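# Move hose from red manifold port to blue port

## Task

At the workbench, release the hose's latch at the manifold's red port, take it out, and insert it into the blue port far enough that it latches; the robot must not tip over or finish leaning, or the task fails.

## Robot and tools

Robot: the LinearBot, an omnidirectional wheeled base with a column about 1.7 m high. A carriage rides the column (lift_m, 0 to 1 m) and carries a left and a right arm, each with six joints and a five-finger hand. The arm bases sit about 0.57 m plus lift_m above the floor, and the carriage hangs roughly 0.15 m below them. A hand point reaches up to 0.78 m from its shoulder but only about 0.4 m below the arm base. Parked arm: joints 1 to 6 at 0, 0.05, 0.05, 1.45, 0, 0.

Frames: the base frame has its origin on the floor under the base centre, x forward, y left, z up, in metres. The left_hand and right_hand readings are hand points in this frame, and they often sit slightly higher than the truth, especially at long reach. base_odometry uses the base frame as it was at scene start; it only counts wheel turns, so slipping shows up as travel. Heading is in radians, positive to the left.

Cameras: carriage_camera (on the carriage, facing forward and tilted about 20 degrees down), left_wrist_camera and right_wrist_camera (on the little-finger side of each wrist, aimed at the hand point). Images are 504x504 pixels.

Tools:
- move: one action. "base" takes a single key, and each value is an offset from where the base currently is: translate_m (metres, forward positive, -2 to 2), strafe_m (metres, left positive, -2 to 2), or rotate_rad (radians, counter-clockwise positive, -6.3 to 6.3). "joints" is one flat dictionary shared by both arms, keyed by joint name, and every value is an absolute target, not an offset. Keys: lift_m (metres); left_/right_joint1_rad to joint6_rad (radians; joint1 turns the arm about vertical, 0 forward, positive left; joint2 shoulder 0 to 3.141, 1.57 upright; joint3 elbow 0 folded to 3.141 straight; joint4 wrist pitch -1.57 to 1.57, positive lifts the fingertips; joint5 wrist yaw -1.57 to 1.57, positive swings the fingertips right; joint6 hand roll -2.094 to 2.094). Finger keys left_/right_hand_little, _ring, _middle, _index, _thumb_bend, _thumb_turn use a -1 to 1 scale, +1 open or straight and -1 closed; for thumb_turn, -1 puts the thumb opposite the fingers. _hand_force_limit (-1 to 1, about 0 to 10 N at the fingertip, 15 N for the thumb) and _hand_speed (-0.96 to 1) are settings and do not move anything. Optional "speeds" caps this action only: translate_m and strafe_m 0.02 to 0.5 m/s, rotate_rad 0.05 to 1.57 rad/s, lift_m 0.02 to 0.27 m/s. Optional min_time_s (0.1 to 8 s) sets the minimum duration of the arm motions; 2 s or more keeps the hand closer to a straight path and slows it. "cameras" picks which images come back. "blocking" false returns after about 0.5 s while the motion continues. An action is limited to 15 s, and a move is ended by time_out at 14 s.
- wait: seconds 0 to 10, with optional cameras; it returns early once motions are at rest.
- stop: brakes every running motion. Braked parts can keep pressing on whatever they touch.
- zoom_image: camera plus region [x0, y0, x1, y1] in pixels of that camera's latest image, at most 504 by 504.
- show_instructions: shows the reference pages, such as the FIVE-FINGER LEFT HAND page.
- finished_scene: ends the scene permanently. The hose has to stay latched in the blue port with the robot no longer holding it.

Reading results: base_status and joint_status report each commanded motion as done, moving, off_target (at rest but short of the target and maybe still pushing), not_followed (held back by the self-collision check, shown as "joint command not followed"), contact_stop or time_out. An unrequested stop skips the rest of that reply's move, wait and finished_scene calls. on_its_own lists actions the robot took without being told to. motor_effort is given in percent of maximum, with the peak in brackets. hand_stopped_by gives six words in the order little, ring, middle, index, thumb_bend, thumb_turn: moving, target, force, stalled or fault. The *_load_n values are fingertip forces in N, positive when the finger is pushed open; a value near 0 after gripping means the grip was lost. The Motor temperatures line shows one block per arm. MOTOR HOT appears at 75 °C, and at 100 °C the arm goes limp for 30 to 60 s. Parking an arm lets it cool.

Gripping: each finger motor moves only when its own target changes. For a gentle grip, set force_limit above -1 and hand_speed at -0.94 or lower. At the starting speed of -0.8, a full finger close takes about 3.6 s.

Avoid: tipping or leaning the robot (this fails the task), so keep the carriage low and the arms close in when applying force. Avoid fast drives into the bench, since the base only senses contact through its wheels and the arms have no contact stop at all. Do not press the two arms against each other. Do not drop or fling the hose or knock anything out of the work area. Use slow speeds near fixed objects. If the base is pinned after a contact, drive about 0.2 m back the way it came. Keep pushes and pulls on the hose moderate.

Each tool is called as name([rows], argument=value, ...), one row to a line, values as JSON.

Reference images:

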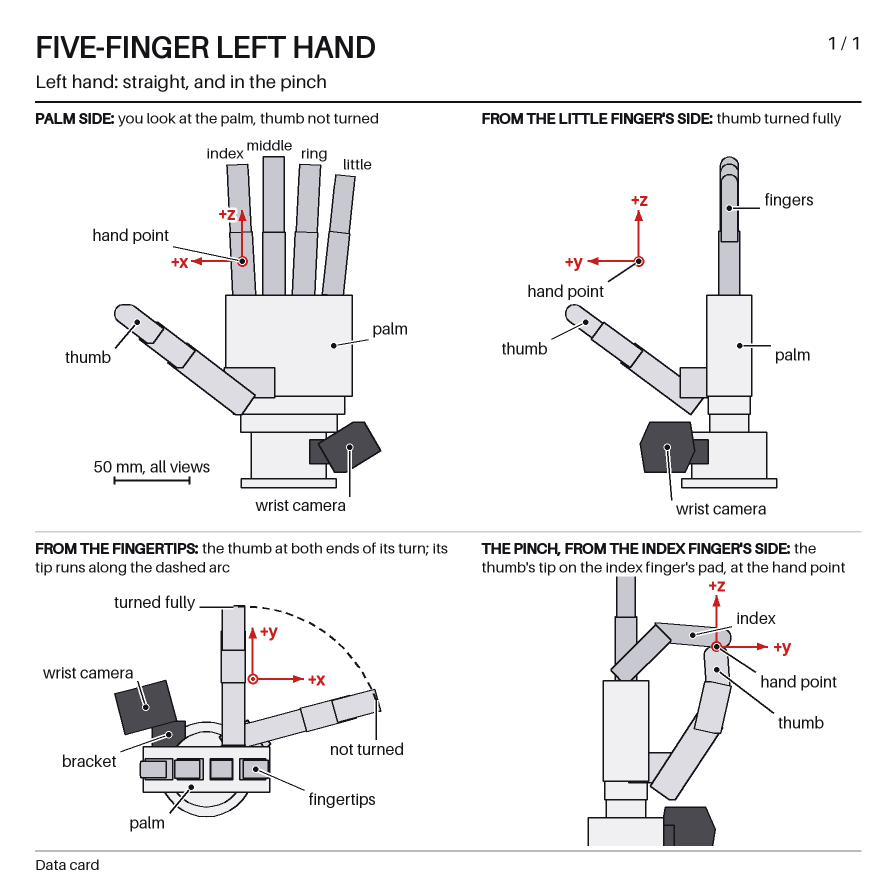

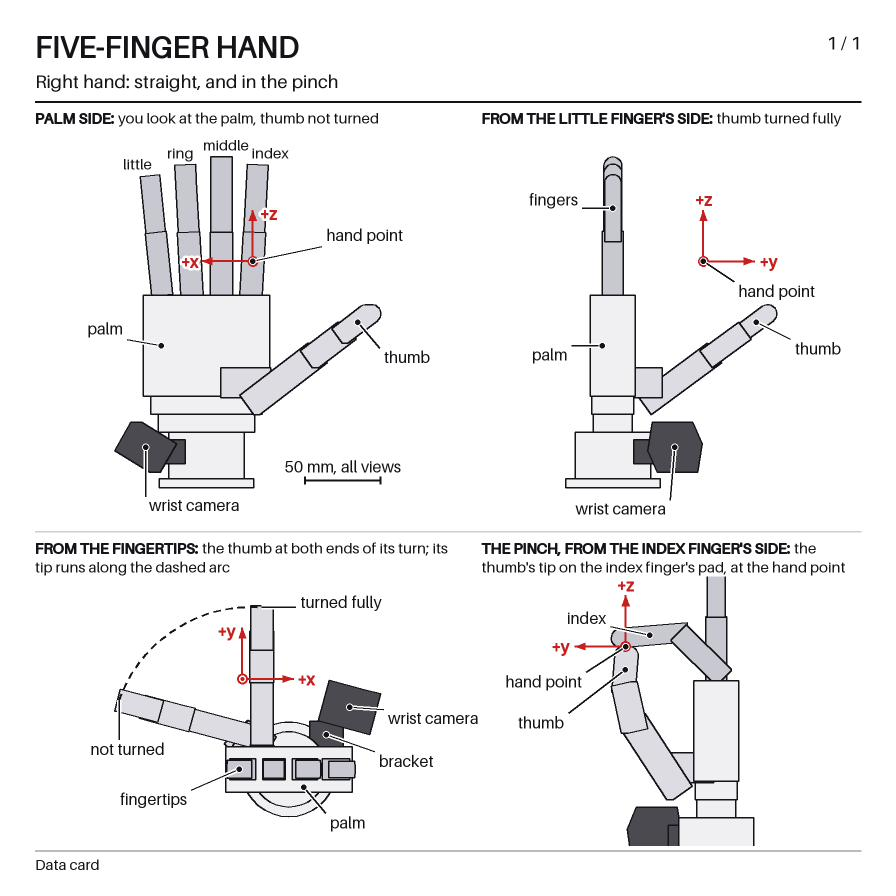

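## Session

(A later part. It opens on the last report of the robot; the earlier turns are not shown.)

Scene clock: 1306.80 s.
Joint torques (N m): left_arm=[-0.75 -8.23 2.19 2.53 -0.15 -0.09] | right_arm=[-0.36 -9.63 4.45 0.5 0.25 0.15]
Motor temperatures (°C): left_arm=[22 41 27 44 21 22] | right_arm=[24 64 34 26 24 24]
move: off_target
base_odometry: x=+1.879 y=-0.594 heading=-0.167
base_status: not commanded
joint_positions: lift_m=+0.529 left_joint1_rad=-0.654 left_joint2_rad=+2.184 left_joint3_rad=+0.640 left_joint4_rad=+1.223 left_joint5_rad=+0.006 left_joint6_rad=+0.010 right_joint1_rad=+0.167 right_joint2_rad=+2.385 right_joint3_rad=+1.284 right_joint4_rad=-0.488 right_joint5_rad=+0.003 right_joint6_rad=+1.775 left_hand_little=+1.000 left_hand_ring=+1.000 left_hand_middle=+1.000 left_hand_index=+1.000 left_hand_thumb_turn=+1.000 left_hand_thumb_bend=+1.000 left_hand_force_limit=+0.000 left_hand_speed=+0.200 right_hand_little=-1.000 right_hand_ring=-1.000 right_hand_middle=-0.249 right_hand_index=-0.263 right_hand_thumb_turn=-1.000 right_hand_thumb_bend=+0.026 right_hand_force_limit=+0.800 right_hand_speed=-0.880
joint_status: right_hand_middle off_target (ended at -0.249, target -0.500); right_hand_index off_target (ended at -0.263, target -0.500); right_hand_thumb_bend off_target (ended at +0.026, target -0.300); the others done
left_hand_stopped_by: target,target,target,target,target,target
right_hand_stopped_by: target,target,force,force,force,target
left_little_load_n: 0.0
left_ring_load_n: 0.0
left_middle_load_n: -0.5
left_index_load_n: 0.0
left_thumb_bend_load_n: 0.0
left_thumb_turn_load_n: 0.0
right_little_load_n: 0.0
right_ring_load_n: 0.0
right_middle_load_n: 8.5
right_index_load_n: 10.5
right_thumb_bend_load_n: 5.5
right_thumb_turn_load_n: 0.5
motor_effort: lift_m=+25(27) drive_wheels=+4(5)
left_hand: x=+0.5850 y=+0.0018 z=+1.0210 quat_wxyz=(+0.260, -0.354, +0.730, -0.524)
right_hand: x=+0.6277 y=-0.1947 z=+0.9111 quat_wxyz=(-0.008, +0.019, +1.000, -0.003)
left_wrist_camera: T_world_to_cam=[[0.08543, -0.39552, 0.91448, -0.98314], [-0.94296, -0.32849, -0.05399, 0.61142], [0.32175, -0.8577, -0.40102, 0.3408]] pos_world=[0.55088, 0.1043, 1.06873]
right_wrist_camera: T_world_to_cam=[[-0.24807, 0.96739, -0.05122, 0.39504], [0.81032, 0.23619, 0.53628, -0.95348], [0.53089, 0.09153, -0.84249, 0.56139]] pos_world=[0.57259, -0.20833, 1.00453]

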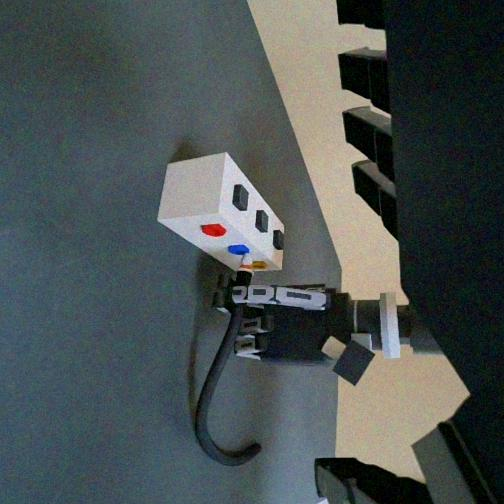

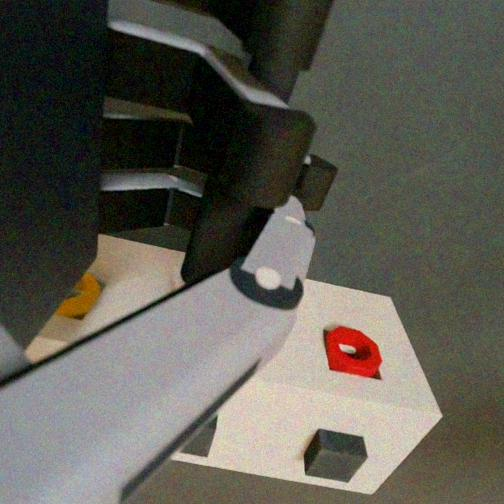

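move(joints={"lift_m": 0.5215, "right_joint1_rad": 0.199, "right_joint2_rad": 2.41, "right_joint3_rad": 1.359, "right_joint4_rad": -0.565, "right_joint6_rad": 1.741}, speeds={"lift_m": 0.03}, min_time_s=1.5, cameras=["left_wrist_camera", "right_wrist_camera", "carriage_camera"])

zoom_image(camera="left_wrist_camera", region=[200, 220, 300, 320])

zoom_image(camera="right_wrist_camera", region=[140, 130, 340, 330])

zoom_image(camera="carriage_camera", region=[310, 345, 380, 415])

Scene clock: 1343.37 s.
Joint torques (N m): left_arm=[-0.69 -8.16 2.28 2.56 -0.12 -0.14] | right_arm=[0.53 -8.94 7.42 0.13 0.26 -0.04]
Motor temperatures (°C): left_arm=[22 42 27 44 21 22] | right_arm=[24 65 34 26 24 24]
move: done
base_odometry: x=+1.879 y=-0.594 heading=-0.167
base_status: not commanded
joint_positions: lift_m=+0.522 left_joint1_rad=-0.654 left_joint2_rad=+2.184 left_joint3_rad=+0.640 left_joint4_rad=+1.224 left_joint5_rad=+0.006 left_joint6_rad=+0.010 right_joint1_rad=+0.191 right_joint2_rad=+2.406 right_joint3_rad=+1.333 right_joint4_rad=-0.551 right_joint5_rad=+0.003 right_joint6_rad=+1.749 left_hand_little=+1.000 left_hand_ring=+1.000 left_hand_middle=+1.000 left_hand_index=+1.000 left_hand_thumb_turn=+1.000 left_hand_thumb_bend=+1.000 left_hand_force_limit=+0.000 left_hand_speed=+0.200 right_hand_little=-1.000 right_hand_ring=-1.000 right_hand_middle=-0.249 right_hand_index=-0.263 right_hand_thumb_turn=-1.000 right_hand_thumb_bend=+0.026 right_hand_force_limit=+0.800 right_hand_speed=-0.880
joint_status: all done
left_hand_stopped_by: target,target,target,target,target,target
right_hand_stopped_by: target,target,force,force,force,target
left_little_load_n: 0.0
left_ring_load_n: 0.0
left_middle_load_n: 0.0
left_index_load_n: 0.0
left_thumb_bend_load_n: 0.0
left_thumb_turn_load_n: 0.0
right_little_load_n: 0.0
right_ring_load_n: 0.0
right_middle_load_n: 8.5
right_index_load_n: 10.0
right_thumb_bend_load_n: 5.5
right_thumb_turn_load_n: 0.5
motor_effort: lift_m=+25(26) drive_wheels=+4(5)
left_hand: x=+0.5850 y=+0.0018 z=+1.0139 quat_wxyz=(+0.260, -0.354, +0.730, -0.524)
right_hand: x=+0.6224 y=-0.1843 z=+0.9036 quat_wxyz=(-0.026, -0.007, +1.000, -0.006)
pictures: carriage_camera, left_wrist_camera, right_wrist_camera
carriage_camera: T_world_to_cam=[[0.03531, -0.999, -0.02734, 0.03884], [-0.37173, 0.01227, -0.92826, 1.42984], [0.92767, 0.04294, -0.37093, 0.42383]] pos_world=[0.13697, 0.00306, 1.48554]
left_wrist_camera: T_world_to_cam=[[0.08543, -0.39552, 0.91448, -0.97674], [-0.94296, -0.32849, -0.05399, 0.61104], [0.32175, -0.8577, -0.40102, 0.33799]] pos_world=[0.55088, 0.1043, 1.06173]
right_wrist_camera: T_world_to_cam=[[-0.29856, 0.95324, -0.04679, 0.40802], [0.81574, 0.28033, 0.50596, -0.91542], [0.49542, 0.11289, -0.86129, 0.59989]] pos_world=[0.57136, -0.20005, 0.99893]

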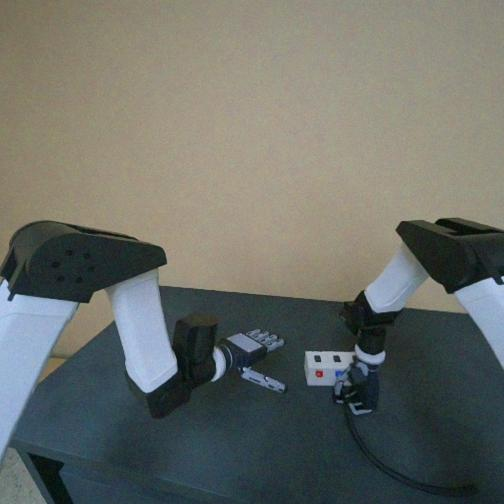

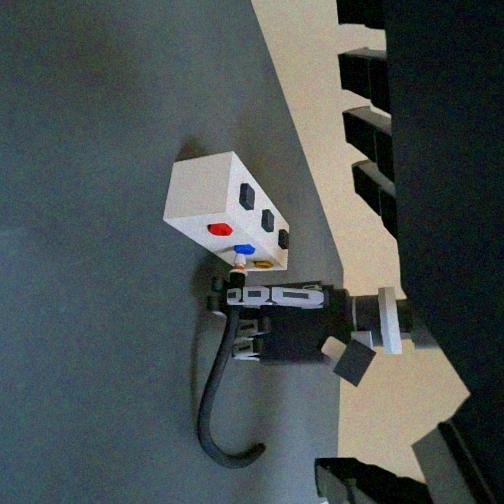

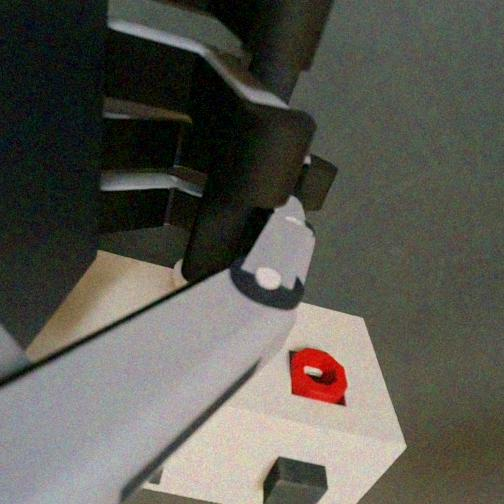

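Scaled by 5.040.

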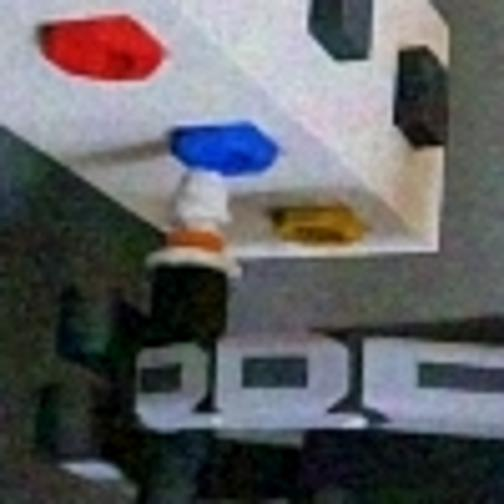

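Scaled by 2.520.

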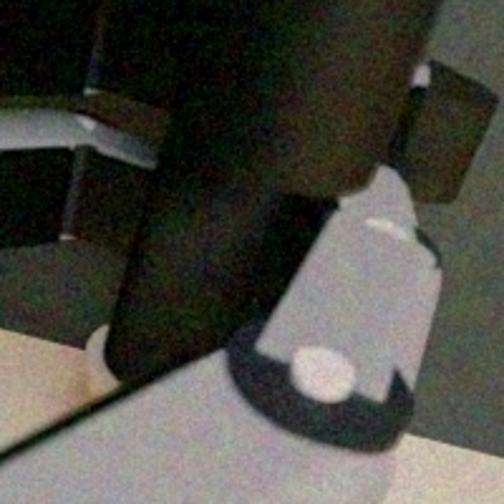

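Scaled by 7.200.

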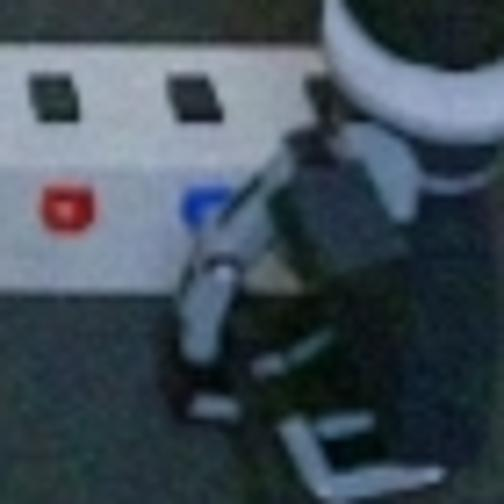

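move(joints={"lift_m": 0.5255, "right_joint1_rad": 0.166, "right_joint2_rad": 2.42, "right_joint3_rad": 1.383, "right_joint4_rad": -0.573, "right_joint6_rad": 1.6445}, speeds={"lift_m": 0.03}, min_time_s=1.5, cameras=["left_wrist_camera", "right_wrist_camera"])

zoom_image(camera="left_wrist_camera", region=[200, 220, 300, 320])

zoom_image(camera="right_wrist_camera", region=[140, 130, 340, 330])

Scene clock: 1362.47 s.
Joint torques (N m): left_arm=[-0.85 -8.32 2.1 2.59 -0.15 -0.1] | right_arm=[-0.64 -9.03 7.51 0.14 0.26 -0.04]
Motor temperatures (°C): left_arm=[22 42 27 44 21 22] | right_arm=[24 63 35 26 24 24]
move: done
base_odometry: x=+1.879 y=-0.594 heading=-0.167
base_status: not commanded
joint_positions: lift_m=+0.525 left_joint1_rad=-0.654 left_joint2_rad=+2.184 left_joint3_rad=+0.640 left_joint4_rad=+1.225 left_joint5_rad=+0.006 left_joint6_rad=+0.010 right_joint1_rad=+0.174 right_joint2_rad=+2.416 right_joint3_rad=+1.357 right_joint4_rad=-0.559 right_joint5_rad=+0.003 right_joint6_rad=+1.653 left_hand_little=+1.000 left_hand_ring=+1.000 left_hand_middle=+1.000 left_hand_index=+1.000 left_hand_thumb_turn=+1.000 left_hand_thumb_bend=+1.000 left_hand_force_limit=+0.000 left_hand_speed=+0.200 right_hand_little=-1.000 right_hand_ring=-1.000 right_hand_middle=-0.249 right_hand_index=-0.263 right_hand_thumb_turn=-1.000 right_hand_thumb_bend=+0.026 right_hand_force_limit=+0.800 right_hand_speed=-0.880
joint_status: all done
left_hand_stopped_by: target,target,target,target,target,target
right_hand_stopped_by: target,target,force,force,force,target
left_little_load_n: 0.0
left_ring_load_n: 0.0
left_middle_load_n: 0.0
left_index_load_n: 0.0
left_thumb_bend_load_n: 0.0
left_thumb_turn_load_n: 0.0
right_little_load_n: 0.0
right_ring_load_n: 0.0
right_middle_load_n: 9.0
right_index_load_n: 10.5
right_thumb_bend_load_n: 5.5
right_thumb_turn_load_n: 0.0
motor_effort: lift_m=+35(37) drive_wheels=+4(5)
left_hand: x=+0.5851 y=+0.0017 z=+1.0173 quat_wxyz=(+0.260, -0.354, +0.729, -0.525)
right_hand: x=+0.6244 y=-0.1875 z=+0.9074 quat_wxyz=(-0.024, -0.046, +0.999, -0.005)
left_wrist_camera: T_world_to_cam=[[0.0846, -0.39487, 0.91483, -0.97979], [-0.9429, -0.32856, -0.05462, 0.61194], [0.32215, -0.85798, -0.40012, 0.33804]] pos_world=[0.55099, 0.1042, 1.06503]
right_wrist_camera: T_world_to_cam=[[-0.37181, 0.92732, -0.04283, 0.44924], [0.78941, 0.34012, 0.51103, -0.89514], [0.48846, 0.1562, -0.85849, 0.61251]] pos_world=[0.57448, -0.20781, 1.00253]

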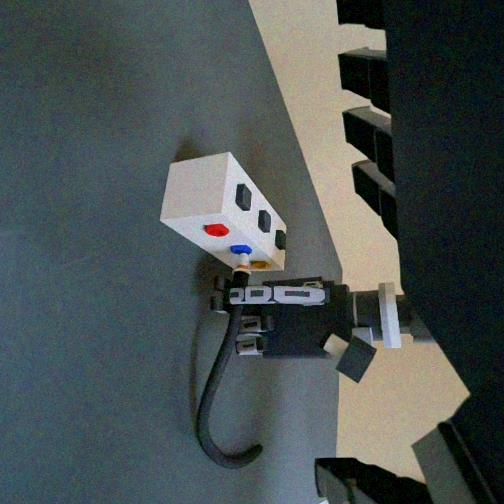

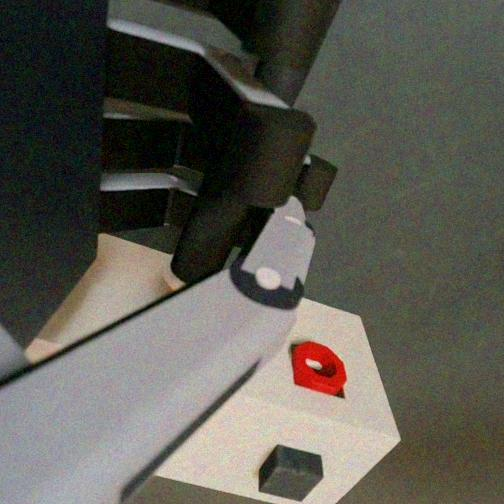

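Scaled by 5.040.

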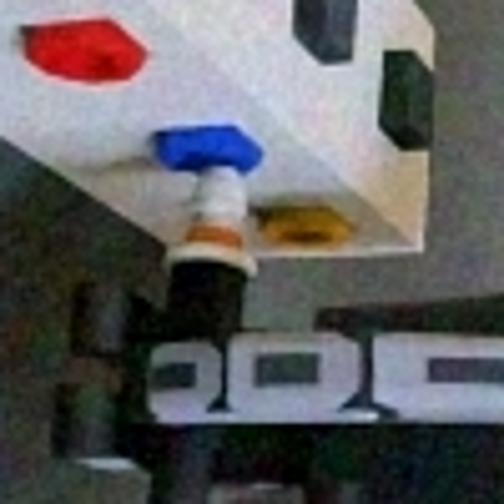

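Scaled by 2.520.

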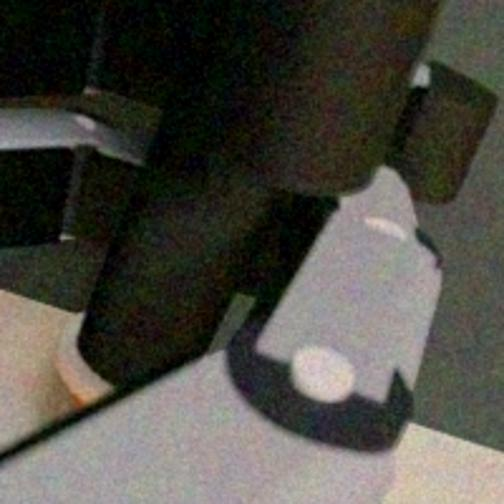

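move(joints={"lift_m": 0.524, "right_joint1_rad": 0.184, "right_joint2_rad": 2.452, "right_joint3_rad": 1.455, "right_joint4_rad": -0.598}, speeds={"lift_m": 0.03}, min_time_s=2, cameras=["left_wrist_camera", "right_wrist_camera"])

zoom_image(camera="left_wrist_camera", region=[200, 220, 300, 320])

zoom_image(camera="right_wrist_camera", region=[140, 130, 340, 330])

Scene clock: 1379.00 s.
Joint torques (N m): left_arm=[-0.75 -8.17 2.09 2.61 -0.14 -0.11] | right_arm=[0.76 -9.42 8.06 0.23 0.26 -0.03]
Motor temperatures (°C): left_arm=[22 42 27 44 21 22] | right_arm=[24 60 35 25 24 24]
move: done
base_odometry: x=+1.879 y=-0.594 heading=-0.167
base_status: not commanded
joint_positions: lift_m=+0.524 left_joint1_rad=-0.654 left_joint2_rad=+2.184 left_joint3_rad=+0.640 left_joint4_rad=+1.224 left_joint5_rad=+0.006 left_joint6_rad=+0.010 right_joint1_rad=+0.174 right_joint2_rad=+2.449 right_joint3_rad=+1.425 right_joint4_rad=-0.594 right_joint5_rad=+0.003 right_joint6_rad=+1.651 left_hand_little=+1.000 left_hand_ring=+1.000 left_hand_middle=+1.000 left_hand_index=+1.000 left_hand_thumb_turn=+1.000 left_hand_thumb_bend=+1.000 left_hand_force_limit=+0.000 left_hand_speed=+0.200 right_hand_little=-1.000 right_hand_ring=-1.000 right_hand_middle=-0.249 right_hand_index=-0.263 right_hand_thumb_turn=-1.000 right_hand_thumb_bend=+0.026 right_hand_force_limit=+0.800 right_hand_speed=-0.880
joint_status: all done
left_hand_stopped_by: target,target,target,target,target,target
right_hand_stopped_by: target,target,force,force,force,target
left_little_load_n: 0.0
left_ring_load_n: 0.0
left_middle_load_n: 0.0
left_index_load_n: 0.0
left_thumb_bend_load_n: 0.0
left_thumb_turn_load_n: 0.0
right_little_load_n: 0.0
right_ring_load_n: 0.0
right_middle_load_n: 8.5
right_index_load_n: 10.5
right_thumb_bend_load_n: 5.5
right_thumb_turn_load_n: 0.0
motor_effort: lift_m=+25(25) drive_wheels=+4(5)
left_hand: x=+0.5851 y=+0.0017 z=+1.0166 quat_wxyz=(+0.260, -0.354, +0.730, -0.525)
right_hand: x=+0.6363 y=-0.1854 z=+0.9063 quat_wxyz=(-0.024, -0.047, +0.999, -0.005)
left_wrist_camera: T_world_to_cam=[[0.08487, -0.39509, 0.91472, -0.97915], [-0.94291, -0.32857, -0.05443, 0.6117], [0.32205, -0.85788, -0.40042, 0.33812]] pos_world=[0.55098, 0.1042, 1.06433]
right_wrist_camera: T_world_to_cam=[[-0.37362, 0.92659, -0.04281, 0.45262], [0.78856, 0.34159, 0.51136, -0.90406], [0.48845, 0.15729, -0.8583, 0.60544]] pos_world=[0.58628, -0.2058, 1.00133]

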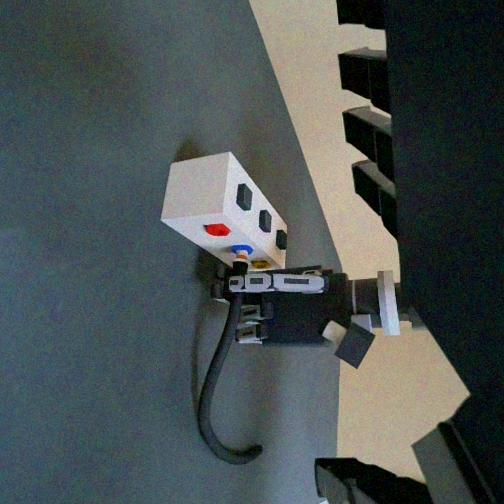

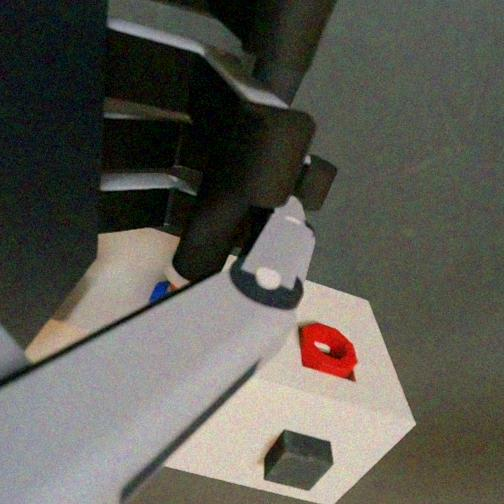

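Scaled by 5.040.

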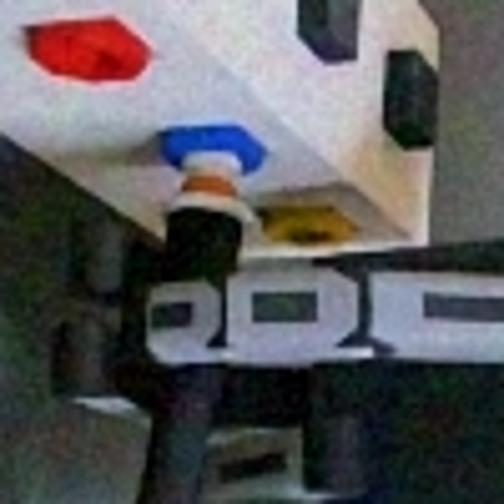

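Scaled by 2.520.

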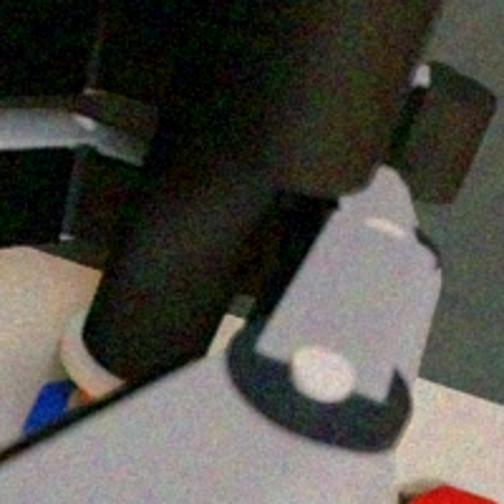

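move(joints={"right_joint1_rad": 0.18, "right_joint2_rad": 2.478, "right_joint3_rad": 1.507, "right_joint4_rad": -0.63}, min_time_s=2.5, cameras=["left_wrist_camera", "right_wrist_camera"])

zoom_image(camera="left_wrist_camera", region=[200, 220, 300, 320])

zoom_image(camera="right_wrist_camera", region=[140, 130, 340, 330])

Scene clock: 1392.90 s.
Joint torques (N m): left_arm=[-0.69 -8.18 2.22 2.52 -0.15 -0.08] | right_arm=[0.43 -9.57 8.18 0.24 0.25 -0.02]
Motor temperatures (°C): left_arm=[22 42 26 44 21 22] | right_arm=[24 59 35 25 24 24]
move: done
base_odometry: x=+1.879 y=-0.594 heading=-0.167
base_status: not commanded
joint_positions: lift_m=+0.524 left_joint1_rad=-0.654 left_joint2_rad=+2.184 left_joint3_rad=+0.640 left_joint4_rad=+1.224 left_joint5_rad=+0.006 left_joint6_rad=+0.010 right_joint1_rad=+0.174 right_joint2_rad=+2.475 right_joint3_rad=+1.476 right_joint4_rad=-0.628 right_joint5_rad=+0.003 right_joint6_rad=+1.651 left_hand_little=+1.000 left_hand_ring=+1.000 left_hand_middle=+1.000 left_hand_index=+1.000 left_hand_thumb_turn=+1.000 left_hand_thumb_bend=+1.000 left_hand_force_limit=+0.000 left_hand_speed=+0.200 right_hand_little=-1.000 right_hand_ring=-1.000 right_hand_middle=-0.249 right_hand_index=-0.263 right_hand_thumb_turn=-1.000 right_hand_thumb_bend=+0.026 right_hand_force_limit=+0.800 right_hand_speed=-0.880
joint_status: all done
left_hand_stopped_by: target,target,target,target,target,target
right_hand_stopped_by: target,target,force,force,force,target
left_little_load_n: 0.0
left_ring_load_n: 0.0
left_middle_load_n: 0.0
left_index_load_n: 0.0
left_thumb_bend_load_n: 0.0
left_thumb_turn_load_n: 0.0
right_little_load_n: 0.0
right_ring_load_n: 0.0
right_middle_load_n: 8.5
right_index_load_n: 10.0
right_thumb_bend_load_n: 5.0
right_thumb_turn_load_n: 0.5
motor_effort: lift_m=+25(25) drive_wheels=+4(5)
left_hand: x=+0.5851 y=+0.0017 z=+1.0166 quat_wxyz=(+0.260, -0.354, +0.730, -0.525)
right_hand: x=+0.6428 y=-0.1842 z=+0.9054 quat_wxyz=(-0.027, -0.047, +0.999, -0.005)
left_wrist_camera: T_world_to_cam=[[0.08487, -0.39509, 0.91472, -0.97915], [-0.94291, -0.32857, -0.05443, 0.6117], [0.32205, -0.85788, -0.40042, 0.33812]] pos_world=[0.55098, 0.1042, 1.06433]
right_wrist_camera: T_world_to_cam=[[-0.37429, 0.9264, -0.04115, 0.4528], [0.79244, 0.34258, 0.50466, -0.90541], [0.48161, 0.15628, -0.86234, 0.60924]] pos_world=[0.59354, -0.20451, 1.00093]

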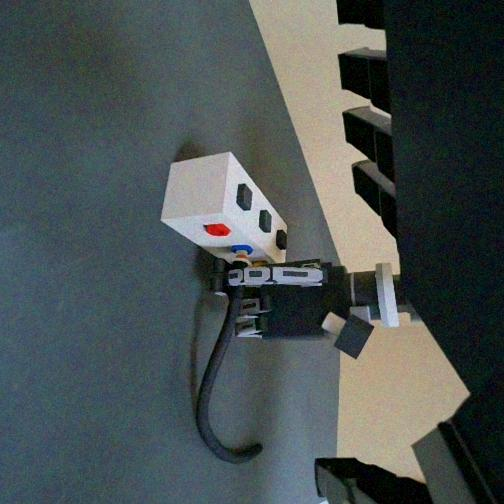

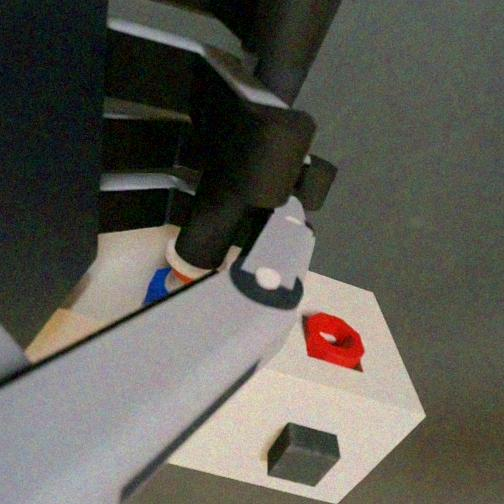

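Scaled by 5.040.

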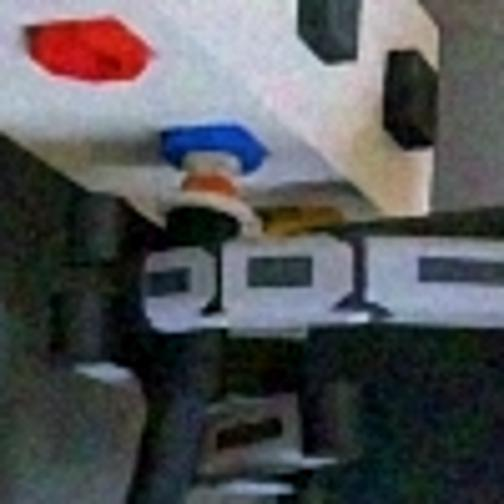

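Scaled by 2.520.

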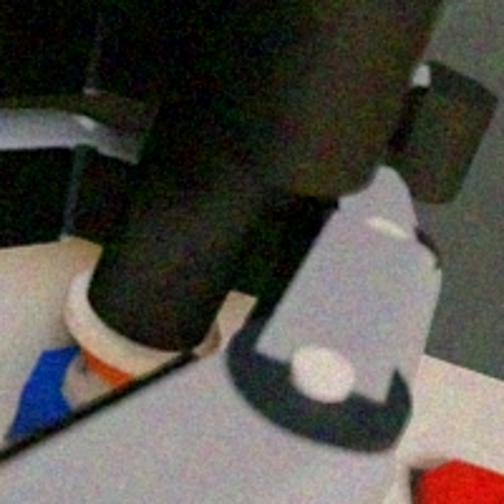

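move(joints={"right_hand_speed": -0.7, "right_hand_thumb_bend": 0.5, "right_hand_index": 0.12, "right_hand_middle": 0.1})

move(joints={"lift_m": 0.5315, "right_joint1_rad": 0.134, "right_joint2_rad": 2.345, "right_joint3_rad": 1.281, "right_joint4_rad": -0.467, "right_joint6_rad": 1.721}, speeds={"lift_m": 0.03}, min_time_s=2, cameras=["left_wrist_camera", "right_wrist_camera"])

zoom_image(camera="left_wrist_camera", region=[190, 220, 290, 320])

zoom_image(camera="right_wrist_camera", region=[180, 130, 380, 330])

Scene clock: 1408.50 s.
Joint torques (N m): left_arm=[-0.7 -8.29 2.32 2.54 -0.14 -0.09] | right_arm=[0.44 -9.59 7.9 0.24 0.26 -0.02]
Motor temperatures (°C): left_arm=[22 42 26 44 21 22] | right_arm=[24 61 35 25 24 24]
move: done
base_odometry: x=+1.879 y=-0.594 heading=-0.167
base_status: not commanded
joint_positions: lift_m=+0.524 left_joint1_rad=-0.654 left_joint2_rad=+2.184 left_joint3_rad=+0.640 left_joint4_rad=+1.224 left_joint5_rad=+0.006 left_joint6_rad=+0.010 right_joint1_rad=+0.174 right_joint2_rad=+2.475 right_joint3_rad=+1.480 right_joint4_rad=-0.628 right_joint5_rad=+0.003 right_joint6_rad=+1.651 left_hand_little=+1.000 left_hand_ring=+1.000 left_hand_middle=+1.000 left_hand_index=+1.000 left_hand_thumb_turn=+1.000 left_hand_thumb_bend=+1.000 left_hand_force_limit=+0.000 left_hand_speed=+0.200 right_hand_little=-1.000 right_hand_ring=-1.000 right_hand_middle=+0.100 right_hand_index=+0.120 right_hand_thumb_turn=-1.000 right_hand_thumb_bend=+0.500 right_hand_force_limit=+0.800 right_hand_speed=-0.700
joint_status: all done
left_hand_stopped_by: target,target,target,target,target,target
right_hand_stopped_by: target,target,target,target,target,target
left_little_load_n: 0.0
left_ring_load_n: 0.0
left_middle_load_n: 0.0
left_index_load_n: 0.0
left_thumb_bend_load_n: 0.0
left_thumb_turn_load_n: 0.0
right_little_load_n: 0.0
right_ring_load_n: 0.0
right_middle_load_n: 0.0
right_index_load_n: -0.5
right_thumb_bend_load_n: 0.0
right_thumb_turn_load_n: 0.0
motor_effort: lift_m=+25(25) drive_wheels=+4(5)
left_hand: x=+0.5851 y=+0.0017 z=+1.0166 quat_wxyz=(+0.260, -0.354, +0.730, -0.525)
right_hand: x=+0.6442 y=-0.1840 z=+0.9060 quat_wxyz=(-0.026, -0.047, +0.999, -0.005)
pictures: none

Scene clock: 1410.80 s.
Joint torques (N m): left_arm=[-0.75 -8.36 2.28 2.58 -0.14 -0.1] | right_arm=[-0.66 -12.23 3.75 0.54 0.26 0.16]
Motor temperatures (°C): left_arm=[22 42 26 44 21 22] | right_arm=[24 61 35 25 24 24]
move: done
base_odometry: x=+1.879 y=-0.594 heading=-0.167
base_status: not commanded
joint_positions: lift_m=+0.531 left_joint1_rad=-0.654 left_joint2_rad=+2.184 left_joint3_rad=+0.640 left_joint4_rad=+1.224 left_joint5_rad=+0.006 left_joint6_rad=+0.010 right_joint1_rad=+0.142 right_joint2_rad=+2.384 right_joint3_rad=+1.292 right_joint4_rad=-0.482 right_joint5_rad=+0.003 right_joint6_rad=+1.713 left_hand_little=+1.000 left_hand_ring=+1.000 left_hand_middle=+1.000 left_hand_index=+1.000 left_hand_thumb_turn=+1.000 left_hand_thumb_bend=+1.000 left_hand_force_limit=+0.000 left_hand_speed=+0.200 right_hand_little=-1.000 right_hand_ring=-1.000 right_hand_middle=+0.100 right_hand_index=+0.120 right_hand_thumb_turn=-1.000 right_hand_thumb_bend=+0.500 right_hand_force_limit=+0.800 right_hand_speed=-0.700
joint_status: all done
left_hand_stopped_by: target,target,target,target,target,target
right_hand_stopped_by: target,target,target,target,target,target
left_little_load_n: 0.5
left_ring_load_n: 0.0
left_middle_load_n: 0.0
left_index_load_n: 0.0
left_thumb_bend_load_n: 0.0
left_thumb_turn_load_n: 0.0
right_little_load_n: 0.0
right_ring_load_n: 0.0
right_middle_load_n: 0.0
right_index_load_n: 0.0
right_thumb_bend_load_n: 0.0
right_thumb_turn_load_n: 0.0
motor_effort: lift_m=+35(38) drive_wheels=+4(5)
left_hand: x=+0.5850 y=+0.0018 z=+1.0231 quat_wxyz=(+0.260, -0.354, +0.730, -0.525)
right_hand: x=+0.6320 y=-0.2020 z=+0.9154 quat_wxyz=(-0.002, +0.000, +1.000, -0.002)
left_wrist_camera: T_world_to_cam=[[0.08515, -0.39531, 0.91459, -0.98506], [-0.94295, -0.32849, -0.05419, 0.61184], [0.32186, -0.8578, -0.40073, 0.34124]] pos_world=[0.55098, 0.1043, 1.07083]
right_wrist_camera: T_world_to_cam=[[-0.28305, 0.95769, -0.05215, 0.42435], [0.79385, 0.26445, 0.54761, -0.9518], [0.53823, 0.1136, -0.83511, 0.55645]] pos_world=[0.5762, -0.21791, 1.00804]

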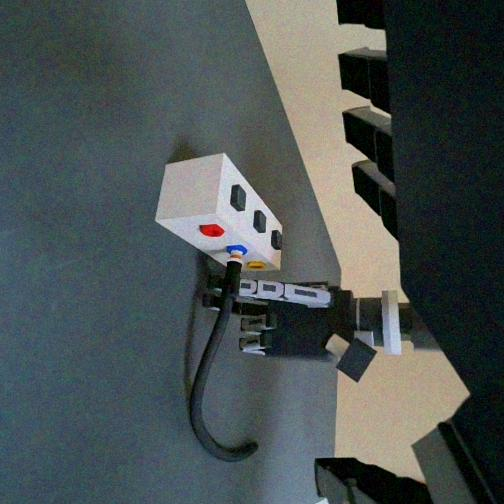

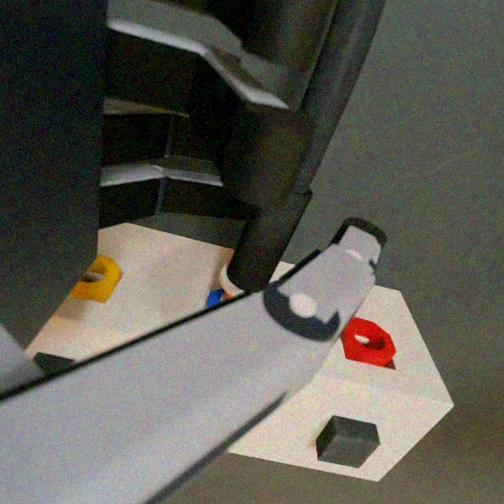

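Scaled by 5.040.

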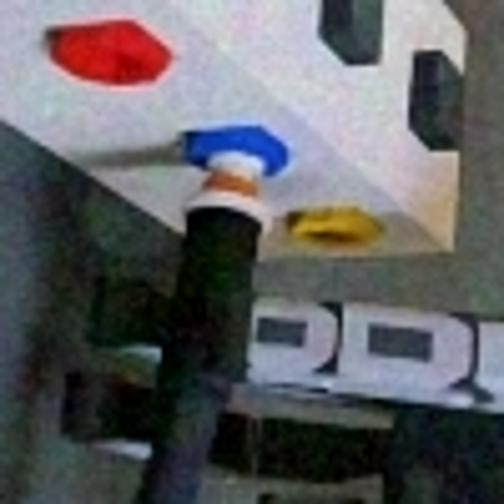

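Scaled by 2.520.

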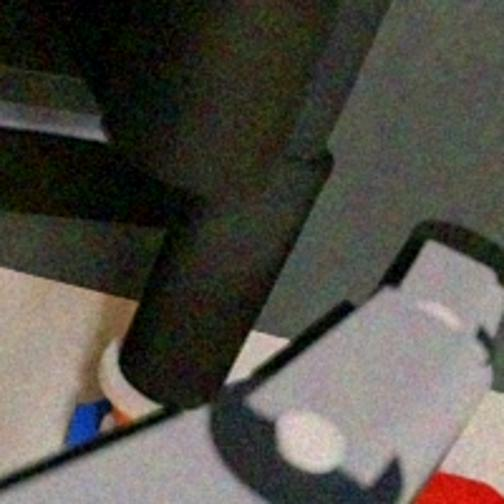

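move(joints={"right_joint2_rad": 2.382, "right_hand_force_limit": 0.3, "right_hand_speed": -0.85, "right_hand_thumb_bend": 0.04, "right_hand_index": -0.10, "right_hand_middle": -0.12}, cameras=["left_wrist_camera","right_wrist_camera"])

zoom_image(camera="left_wrist_camera", region=[190, 220, 290, 320])

Scene clock: 1432.20 s.
Joint torques (N m): left_arm=[-0.5 -8.38 2.19 2.59 -0.14 -0.14] | right_arm=[-0.64 -9.33 4.03 0.53 0.24 0.14]
Motor temperatures (°C): left_arm=[22 42 26 44 21 22] | right_arm=[24 70 34 25 24 24]
move: off_target
base_odometry: x=+1.879 y=-0.594 heading=-0.167
base_status: not commanded
joint_positions: lift_m=+0.531 left_joint1_rad=-0.654 left_joint2_rad=+2.184 left_joint3_rad=+0.640 left_joint4_rad=+1.224 left_joint5_rad=+0.006 left_joint6_rad=+0.010 right_joint1_rad=+0.142 right_joint2_rad=+2.384 right_joint3_rad=+1.289 right_joint4_rad=-0.482 right_joint5_rad=+0.004 right_joint6_rad=+1.714 left_hand_little=+1.000 left_hand_ring=+1.000 left_hand_middle=+1.000 left_hand_index=+1.000 left_hand_thumb_turn=+1.000 left_hand_thumb_bend=+1.000 left_hand_force_limit=+0.000 left_hand_speed=+0.200 right_hand_little=-1.000 right_hand_ring=-1.000 right_hand_middle=-0.119 right_hand_index=-0.100 right_hand_thumb_turn=-1.000 right_hand_thumb_bend=+0.214 right_hand_force_limit=+0.300 right_hand_speed=-0.850
joint_status: right_hand_thumb_bend off_target (ended at +0.214, target +0.040); the others done
left_hand_stopped_by: target,target,target,target,target,target
right_hand_stopped_by: target,target,target,target,force,target
left_little_load_n: 0.0
left_ring_load_n: 0.0
left_middle_load_n: 0.0
left_index_load_n: 0.0
left_thumb_bend_load_n: 0.0
left_thumb_turn_load_n: 0.0
right_little_load_n: 0.5
right_ring_load_n: 0.0
right_middle_load_n: 7.0
right_index_load_n: 3.0
right_thumb_bend_load_n: 9.5
right_thumb_turn_load_n: -0.5
motor_effort: lift_m=+35(35) drive_wheels=+4(5)
left_hand: x=+0.5850 y=+0.0018 z=+1.0231 quat_wxyz=(+0.260, -0.354, +0.730, -0.525)
right_hand: x=+0.6309 y=-0.2024 z=+0.9147 quat_wxyz=(-0.003, +0.001, +1.000, -0.003)
left_wrist_camera: T_world_to_cam=[[0.08515, -0.39531, 0.91459, -0.98506], [-0.94295, -0.32849, -0.05419, 0.61184], [0.32186, -0.8578, -0.40073, 0.34124]] pos_world=[0.55098, 0.1043, 1.07083]
right_wrist_camera: T_world_to_cam=[[-0.28242, 0.95783, -0.0529, 0.42478], [0.79542, 0.26464, 0.54523, -0.94918], [0.53623, 0.11191, -0.83662, 0.55885]] pos_world=[0.57529, -0.21822, 1.00754]

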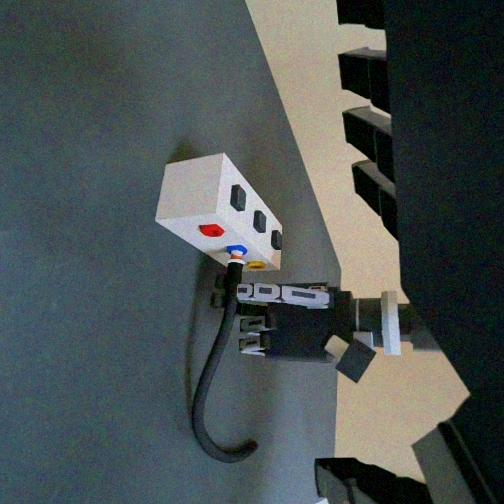

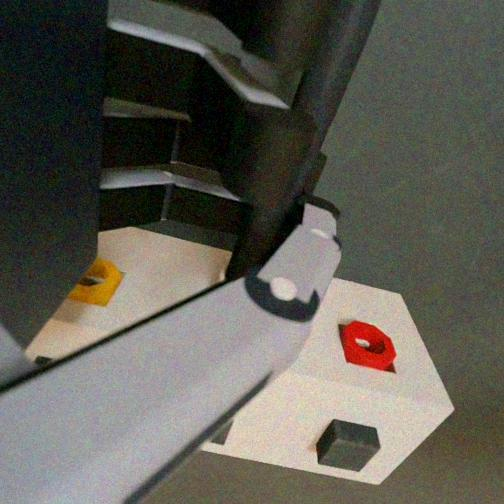

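Scaled by 5.040.

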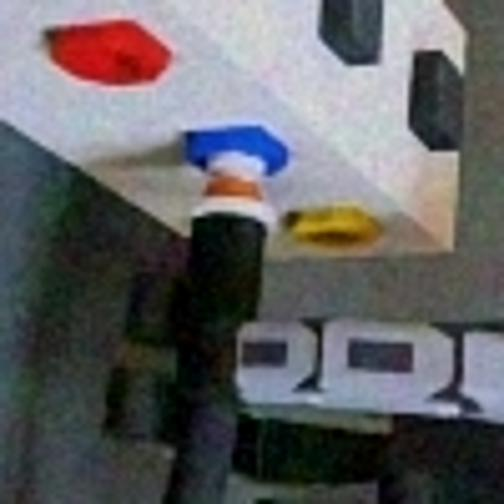

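move(joints={"right_joint1_rad": 0.1295, "right_joint2_rad": 2.4174, "right_joint3_rad": 1.381, "right_joint4_rad": -0.5207, "right_joint5_rad": 0.013, "right_joint6_rad": 1.7006}, min_time_s=1.5, cameras=["left_wrist_camera","right_wrist_camera"])

zoom_image(camera="left_wrist_camera", region=[190, 220, 290, 320])

Scene clock: 1445.67 s.
Joint torques (N m): left_arm=[-0.76 -8.24 2.17 2.59 -0.14 -0.1] | right_arm=[-0.99 -9.09 8.24 0.51 0.24 0.07]
Motor temperatures (°C): left_arm=[22 42 26 44 21 22] | right_arm=[24 68 34 25 24 24]
move: done
base_odometry: x=+1.879 y=-0.594 heading=-0.167
base_status: not commanded
joint_positions: lift_m=+0.531 left_joint1_rad=-0.654 left_joint2_rad=+2.184 left_joint3_rad=+0.640 left_joint4_rad=+1.224 left_joint5_rad=+0.006 left_joint6_rad=+0.010 right_joint1_rad=+0.142 right_joint2_rad=+2.414 right_joint3_rad=+1.347 right_joint4_rad=-0.541 right_joint5_rad=+0.004 right_joint6_rad=+1.699 left_hand_little=+1.000 left_hand_ring=+1.000 left_hand_middle=+1.000 left_hand_index=+1.000 left_hand_thumb_turn=+1.000 left_hand_thumb_bend=+1.000 left_hand_force_limit=+0.000 left_hand_speed=+0.200 right_hand_little=-1.000 right_hand_ring=-1.000 right_hand_middle=-0.119 right_hand_index=-0.100 right_hand_thumb_turn=-1.000 right_hand_thumb_bend=+0.214 right_hand_force_limit=+0.300 right_hand_speed=-0.850
joint_status: all done
left_hand_stopped_by: target,target,target,target,target,target
right_hand_stopped_by: target,target,target,target,force,target
left_little_load_n: 0.0
left_ring_load_n: 0.0
left_middle_load_n: 0.0
left_index_load_n: -0.5
left_thumb_bend_load_n: 0.0
left_thumb_turn_load_n: 0.0
right_little_load_n: 0.0
right_ring_load_n: 0.0
right_middle_load_n: 6.0
right_index_load_n: 0.0
right_thumb_bend_load_n: 8.0
right_thumb_turn_load_n: -1.0
motor_effort: lift_m=+35(35) drive_wheels=+5(5)
left_hand: x=+0.5850 y=+0.0018 z=+1.0231 quat_wxyz=(+0.260, -0.354, +0.730, -0.525)
right_hand: x=+0.6323 y=-0.2017 z=+0.9126 quat_wxyz=(-0.018, -0.007, +1.000, -0.005)
left_wrist_camera: T_world_to_cam=[[0.08515, -0.39531, 0.91459, -0.98506], [-0.94295, -0.32849, -0.05419, 0.61184], [0.32186, -0.8578, -0.40073, 0.34124]] pos_world=[0.55098, 0.1043, 1.07083]
right_wrist_camera: T_world_to_cam=[[-0.29819, 0.95331, -0.04783, 0.42871], [0.8077, 0.27872, 0.51955, -0.9308], [0.50862, 0.11629, -0.8531, 0.58965]] pos_world=[0.57974, -0.21783, 1.00713]

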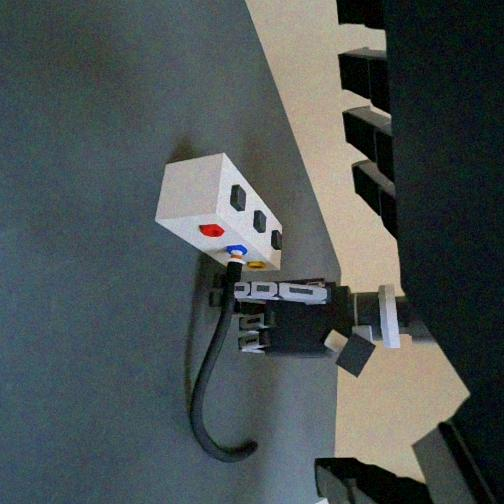

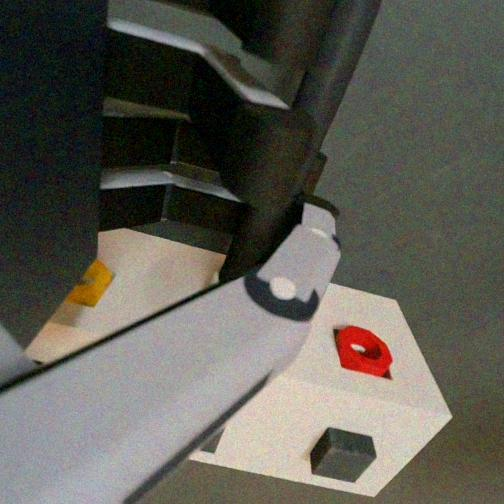

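Scaled by 5.040.

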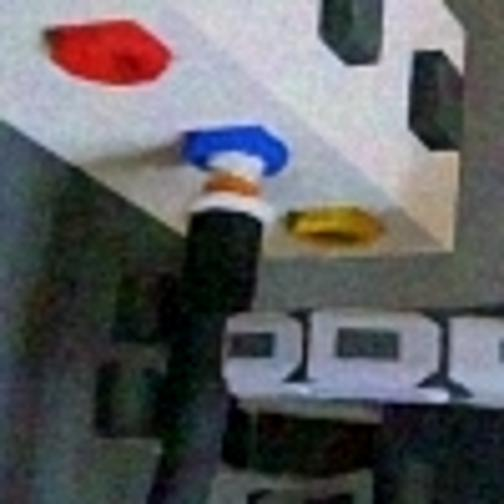

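move(joints={"right_hand_force_limit": 0.8, "right_hand_speed": -0.85, "right_hand_thumb_bend": 0.1, "right_hand_index": -0.18, "right_hand_middle": -0.18, "right_joint4_rad": -0.49}, min_time_s=1.5, cameras=["left_wrist_camera","right_wrist_camera"])

zoom_image(camera="left_wrist_camera", region=[190, 220, 290, 320])

Scene clock: 1456.87 s.
Joint torques (N m): left_arm=[-0.65 -8.28 2.24 2.57 -0.14 -0.13] | right_arm=[-0.77 -9.37 8.21 0.79 0.24 0.08]
Motor temperatures (°C): left_arm=[22 42 26 44 21 22] | right_arm=[24 65 34 26 24 24]
move: off_target
base_odometry: x=+1.879 y=-0.594 heading=-0.167
base_status: not commanded
joint_positions: lift_m=+0.531 left_joint1_rad=-0.654 left_joint2_rad=+2.184 left_joint3_rad=+0.640 left_joint4_rad=+1.224 left_joint5_rad=+0.006 left_joint6_rad=+0.010 right_joint1_rad=+0.139 right_joint2_rad=+2.418 right_joint3_rad=+1.347 right_joint4_rad=-0.538 right_joint5_rad=+0.005 right_joint6_rad=+1.699 left_hand_little=+1.000 left_hand_ring=+1.000 left_hand_middle=+1.000 left_hand_index=+1.000 left_hand_thumb_turn=+1.000 left_hand_thumb_bend=+1.000 left_hand_force_limit=+0.000 left_hand_speed=+0.200 right_hand_little=-1.000 right_hand_ring=-1.000 right_hand_middle=-0.128 right_hand_index=-0.150 right_hand_thumb_turn=-1.000 right_hand_thumb_bend=+0.201 right_hand_force_limit=+0.800 right_hand_speed=-0.850
joint_status: right_joint4_rad off_target (ended at -0.538, target -0.490); right_hand_middle off_target (ended at -0.128, target -0.180); right_hand_index off_target (ended at -0.150, target -0.180); right_hand_thumb_bend off_target (ended at +0.201, target +0.100); the others done
left_hand_stopped_by: target,target,target,target,target,target
right_hand_stopped_by: target,target,force,force,force,target
left_little_load_n: 0.0
left_ring_load_n: 0.0
left_middle_load_n: 0.0
left_index_load_n: 0.0
left_thumb_bend_load_n: 0.0
left_thumb_turn_load_n: 0.0
right_little_load_n: 0.0
right_ring_load_n: 0.0
right_middle_load_n: 6.0
right_index_load_n: 10.0
right_thumb_bend_load_n: 15.0
right_thumb_turn_load_n: -2.0
motor_effort: lift_m=+35(35) drive_wheels=+5(5)
left_hand: x=+0.5850 y=+0.0018 z=+1.0231 quat_wxyz=(+0.260, -0.354, +0.730, -0.525)
right_hand: x=+0.6324 y=-0.2031 z=+0.9112 quat_wxyz=(-0.019, -0.005, +1.000, -0.005)
left_wrist_camera: T_world_to_cam=[[0.08515, -0.39531, 0.91459, -0.98506], [-0.94295, -0.32849, -0.05419, 0.61184], [0.32186, -0.8578, -0.40073, 0.34124]] pos_world=[0.55098, 0.1043, 1.07083]
right_wrist_camera: T_world_to_cam=[[-0.29534, 0.95416, -0.0485, 0.42906], [0.80886, 0.27674, 0.51881, -0.9303], [0.50845, 0.114, -0.85351, 0.58859]] pos_world=[0.57994, -0.21904, 1.00583]

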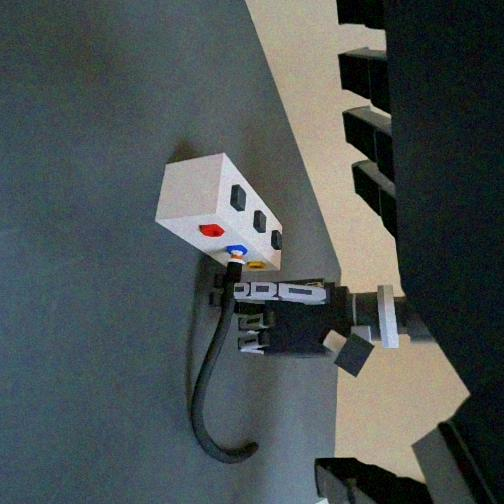

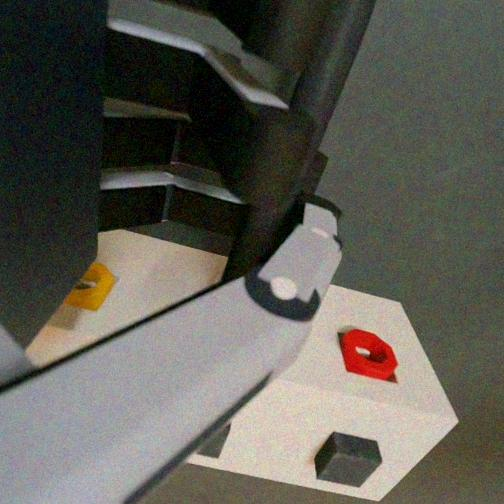

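Scaled by 5.040.

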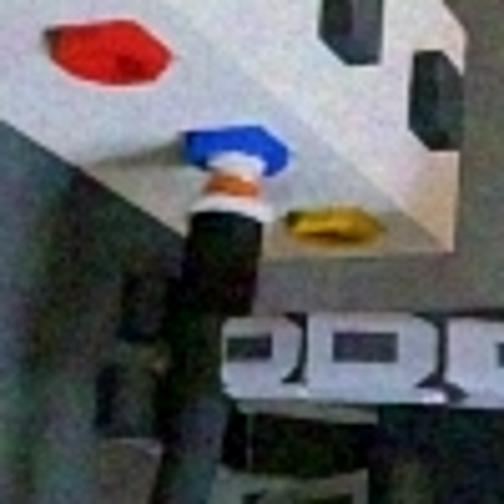

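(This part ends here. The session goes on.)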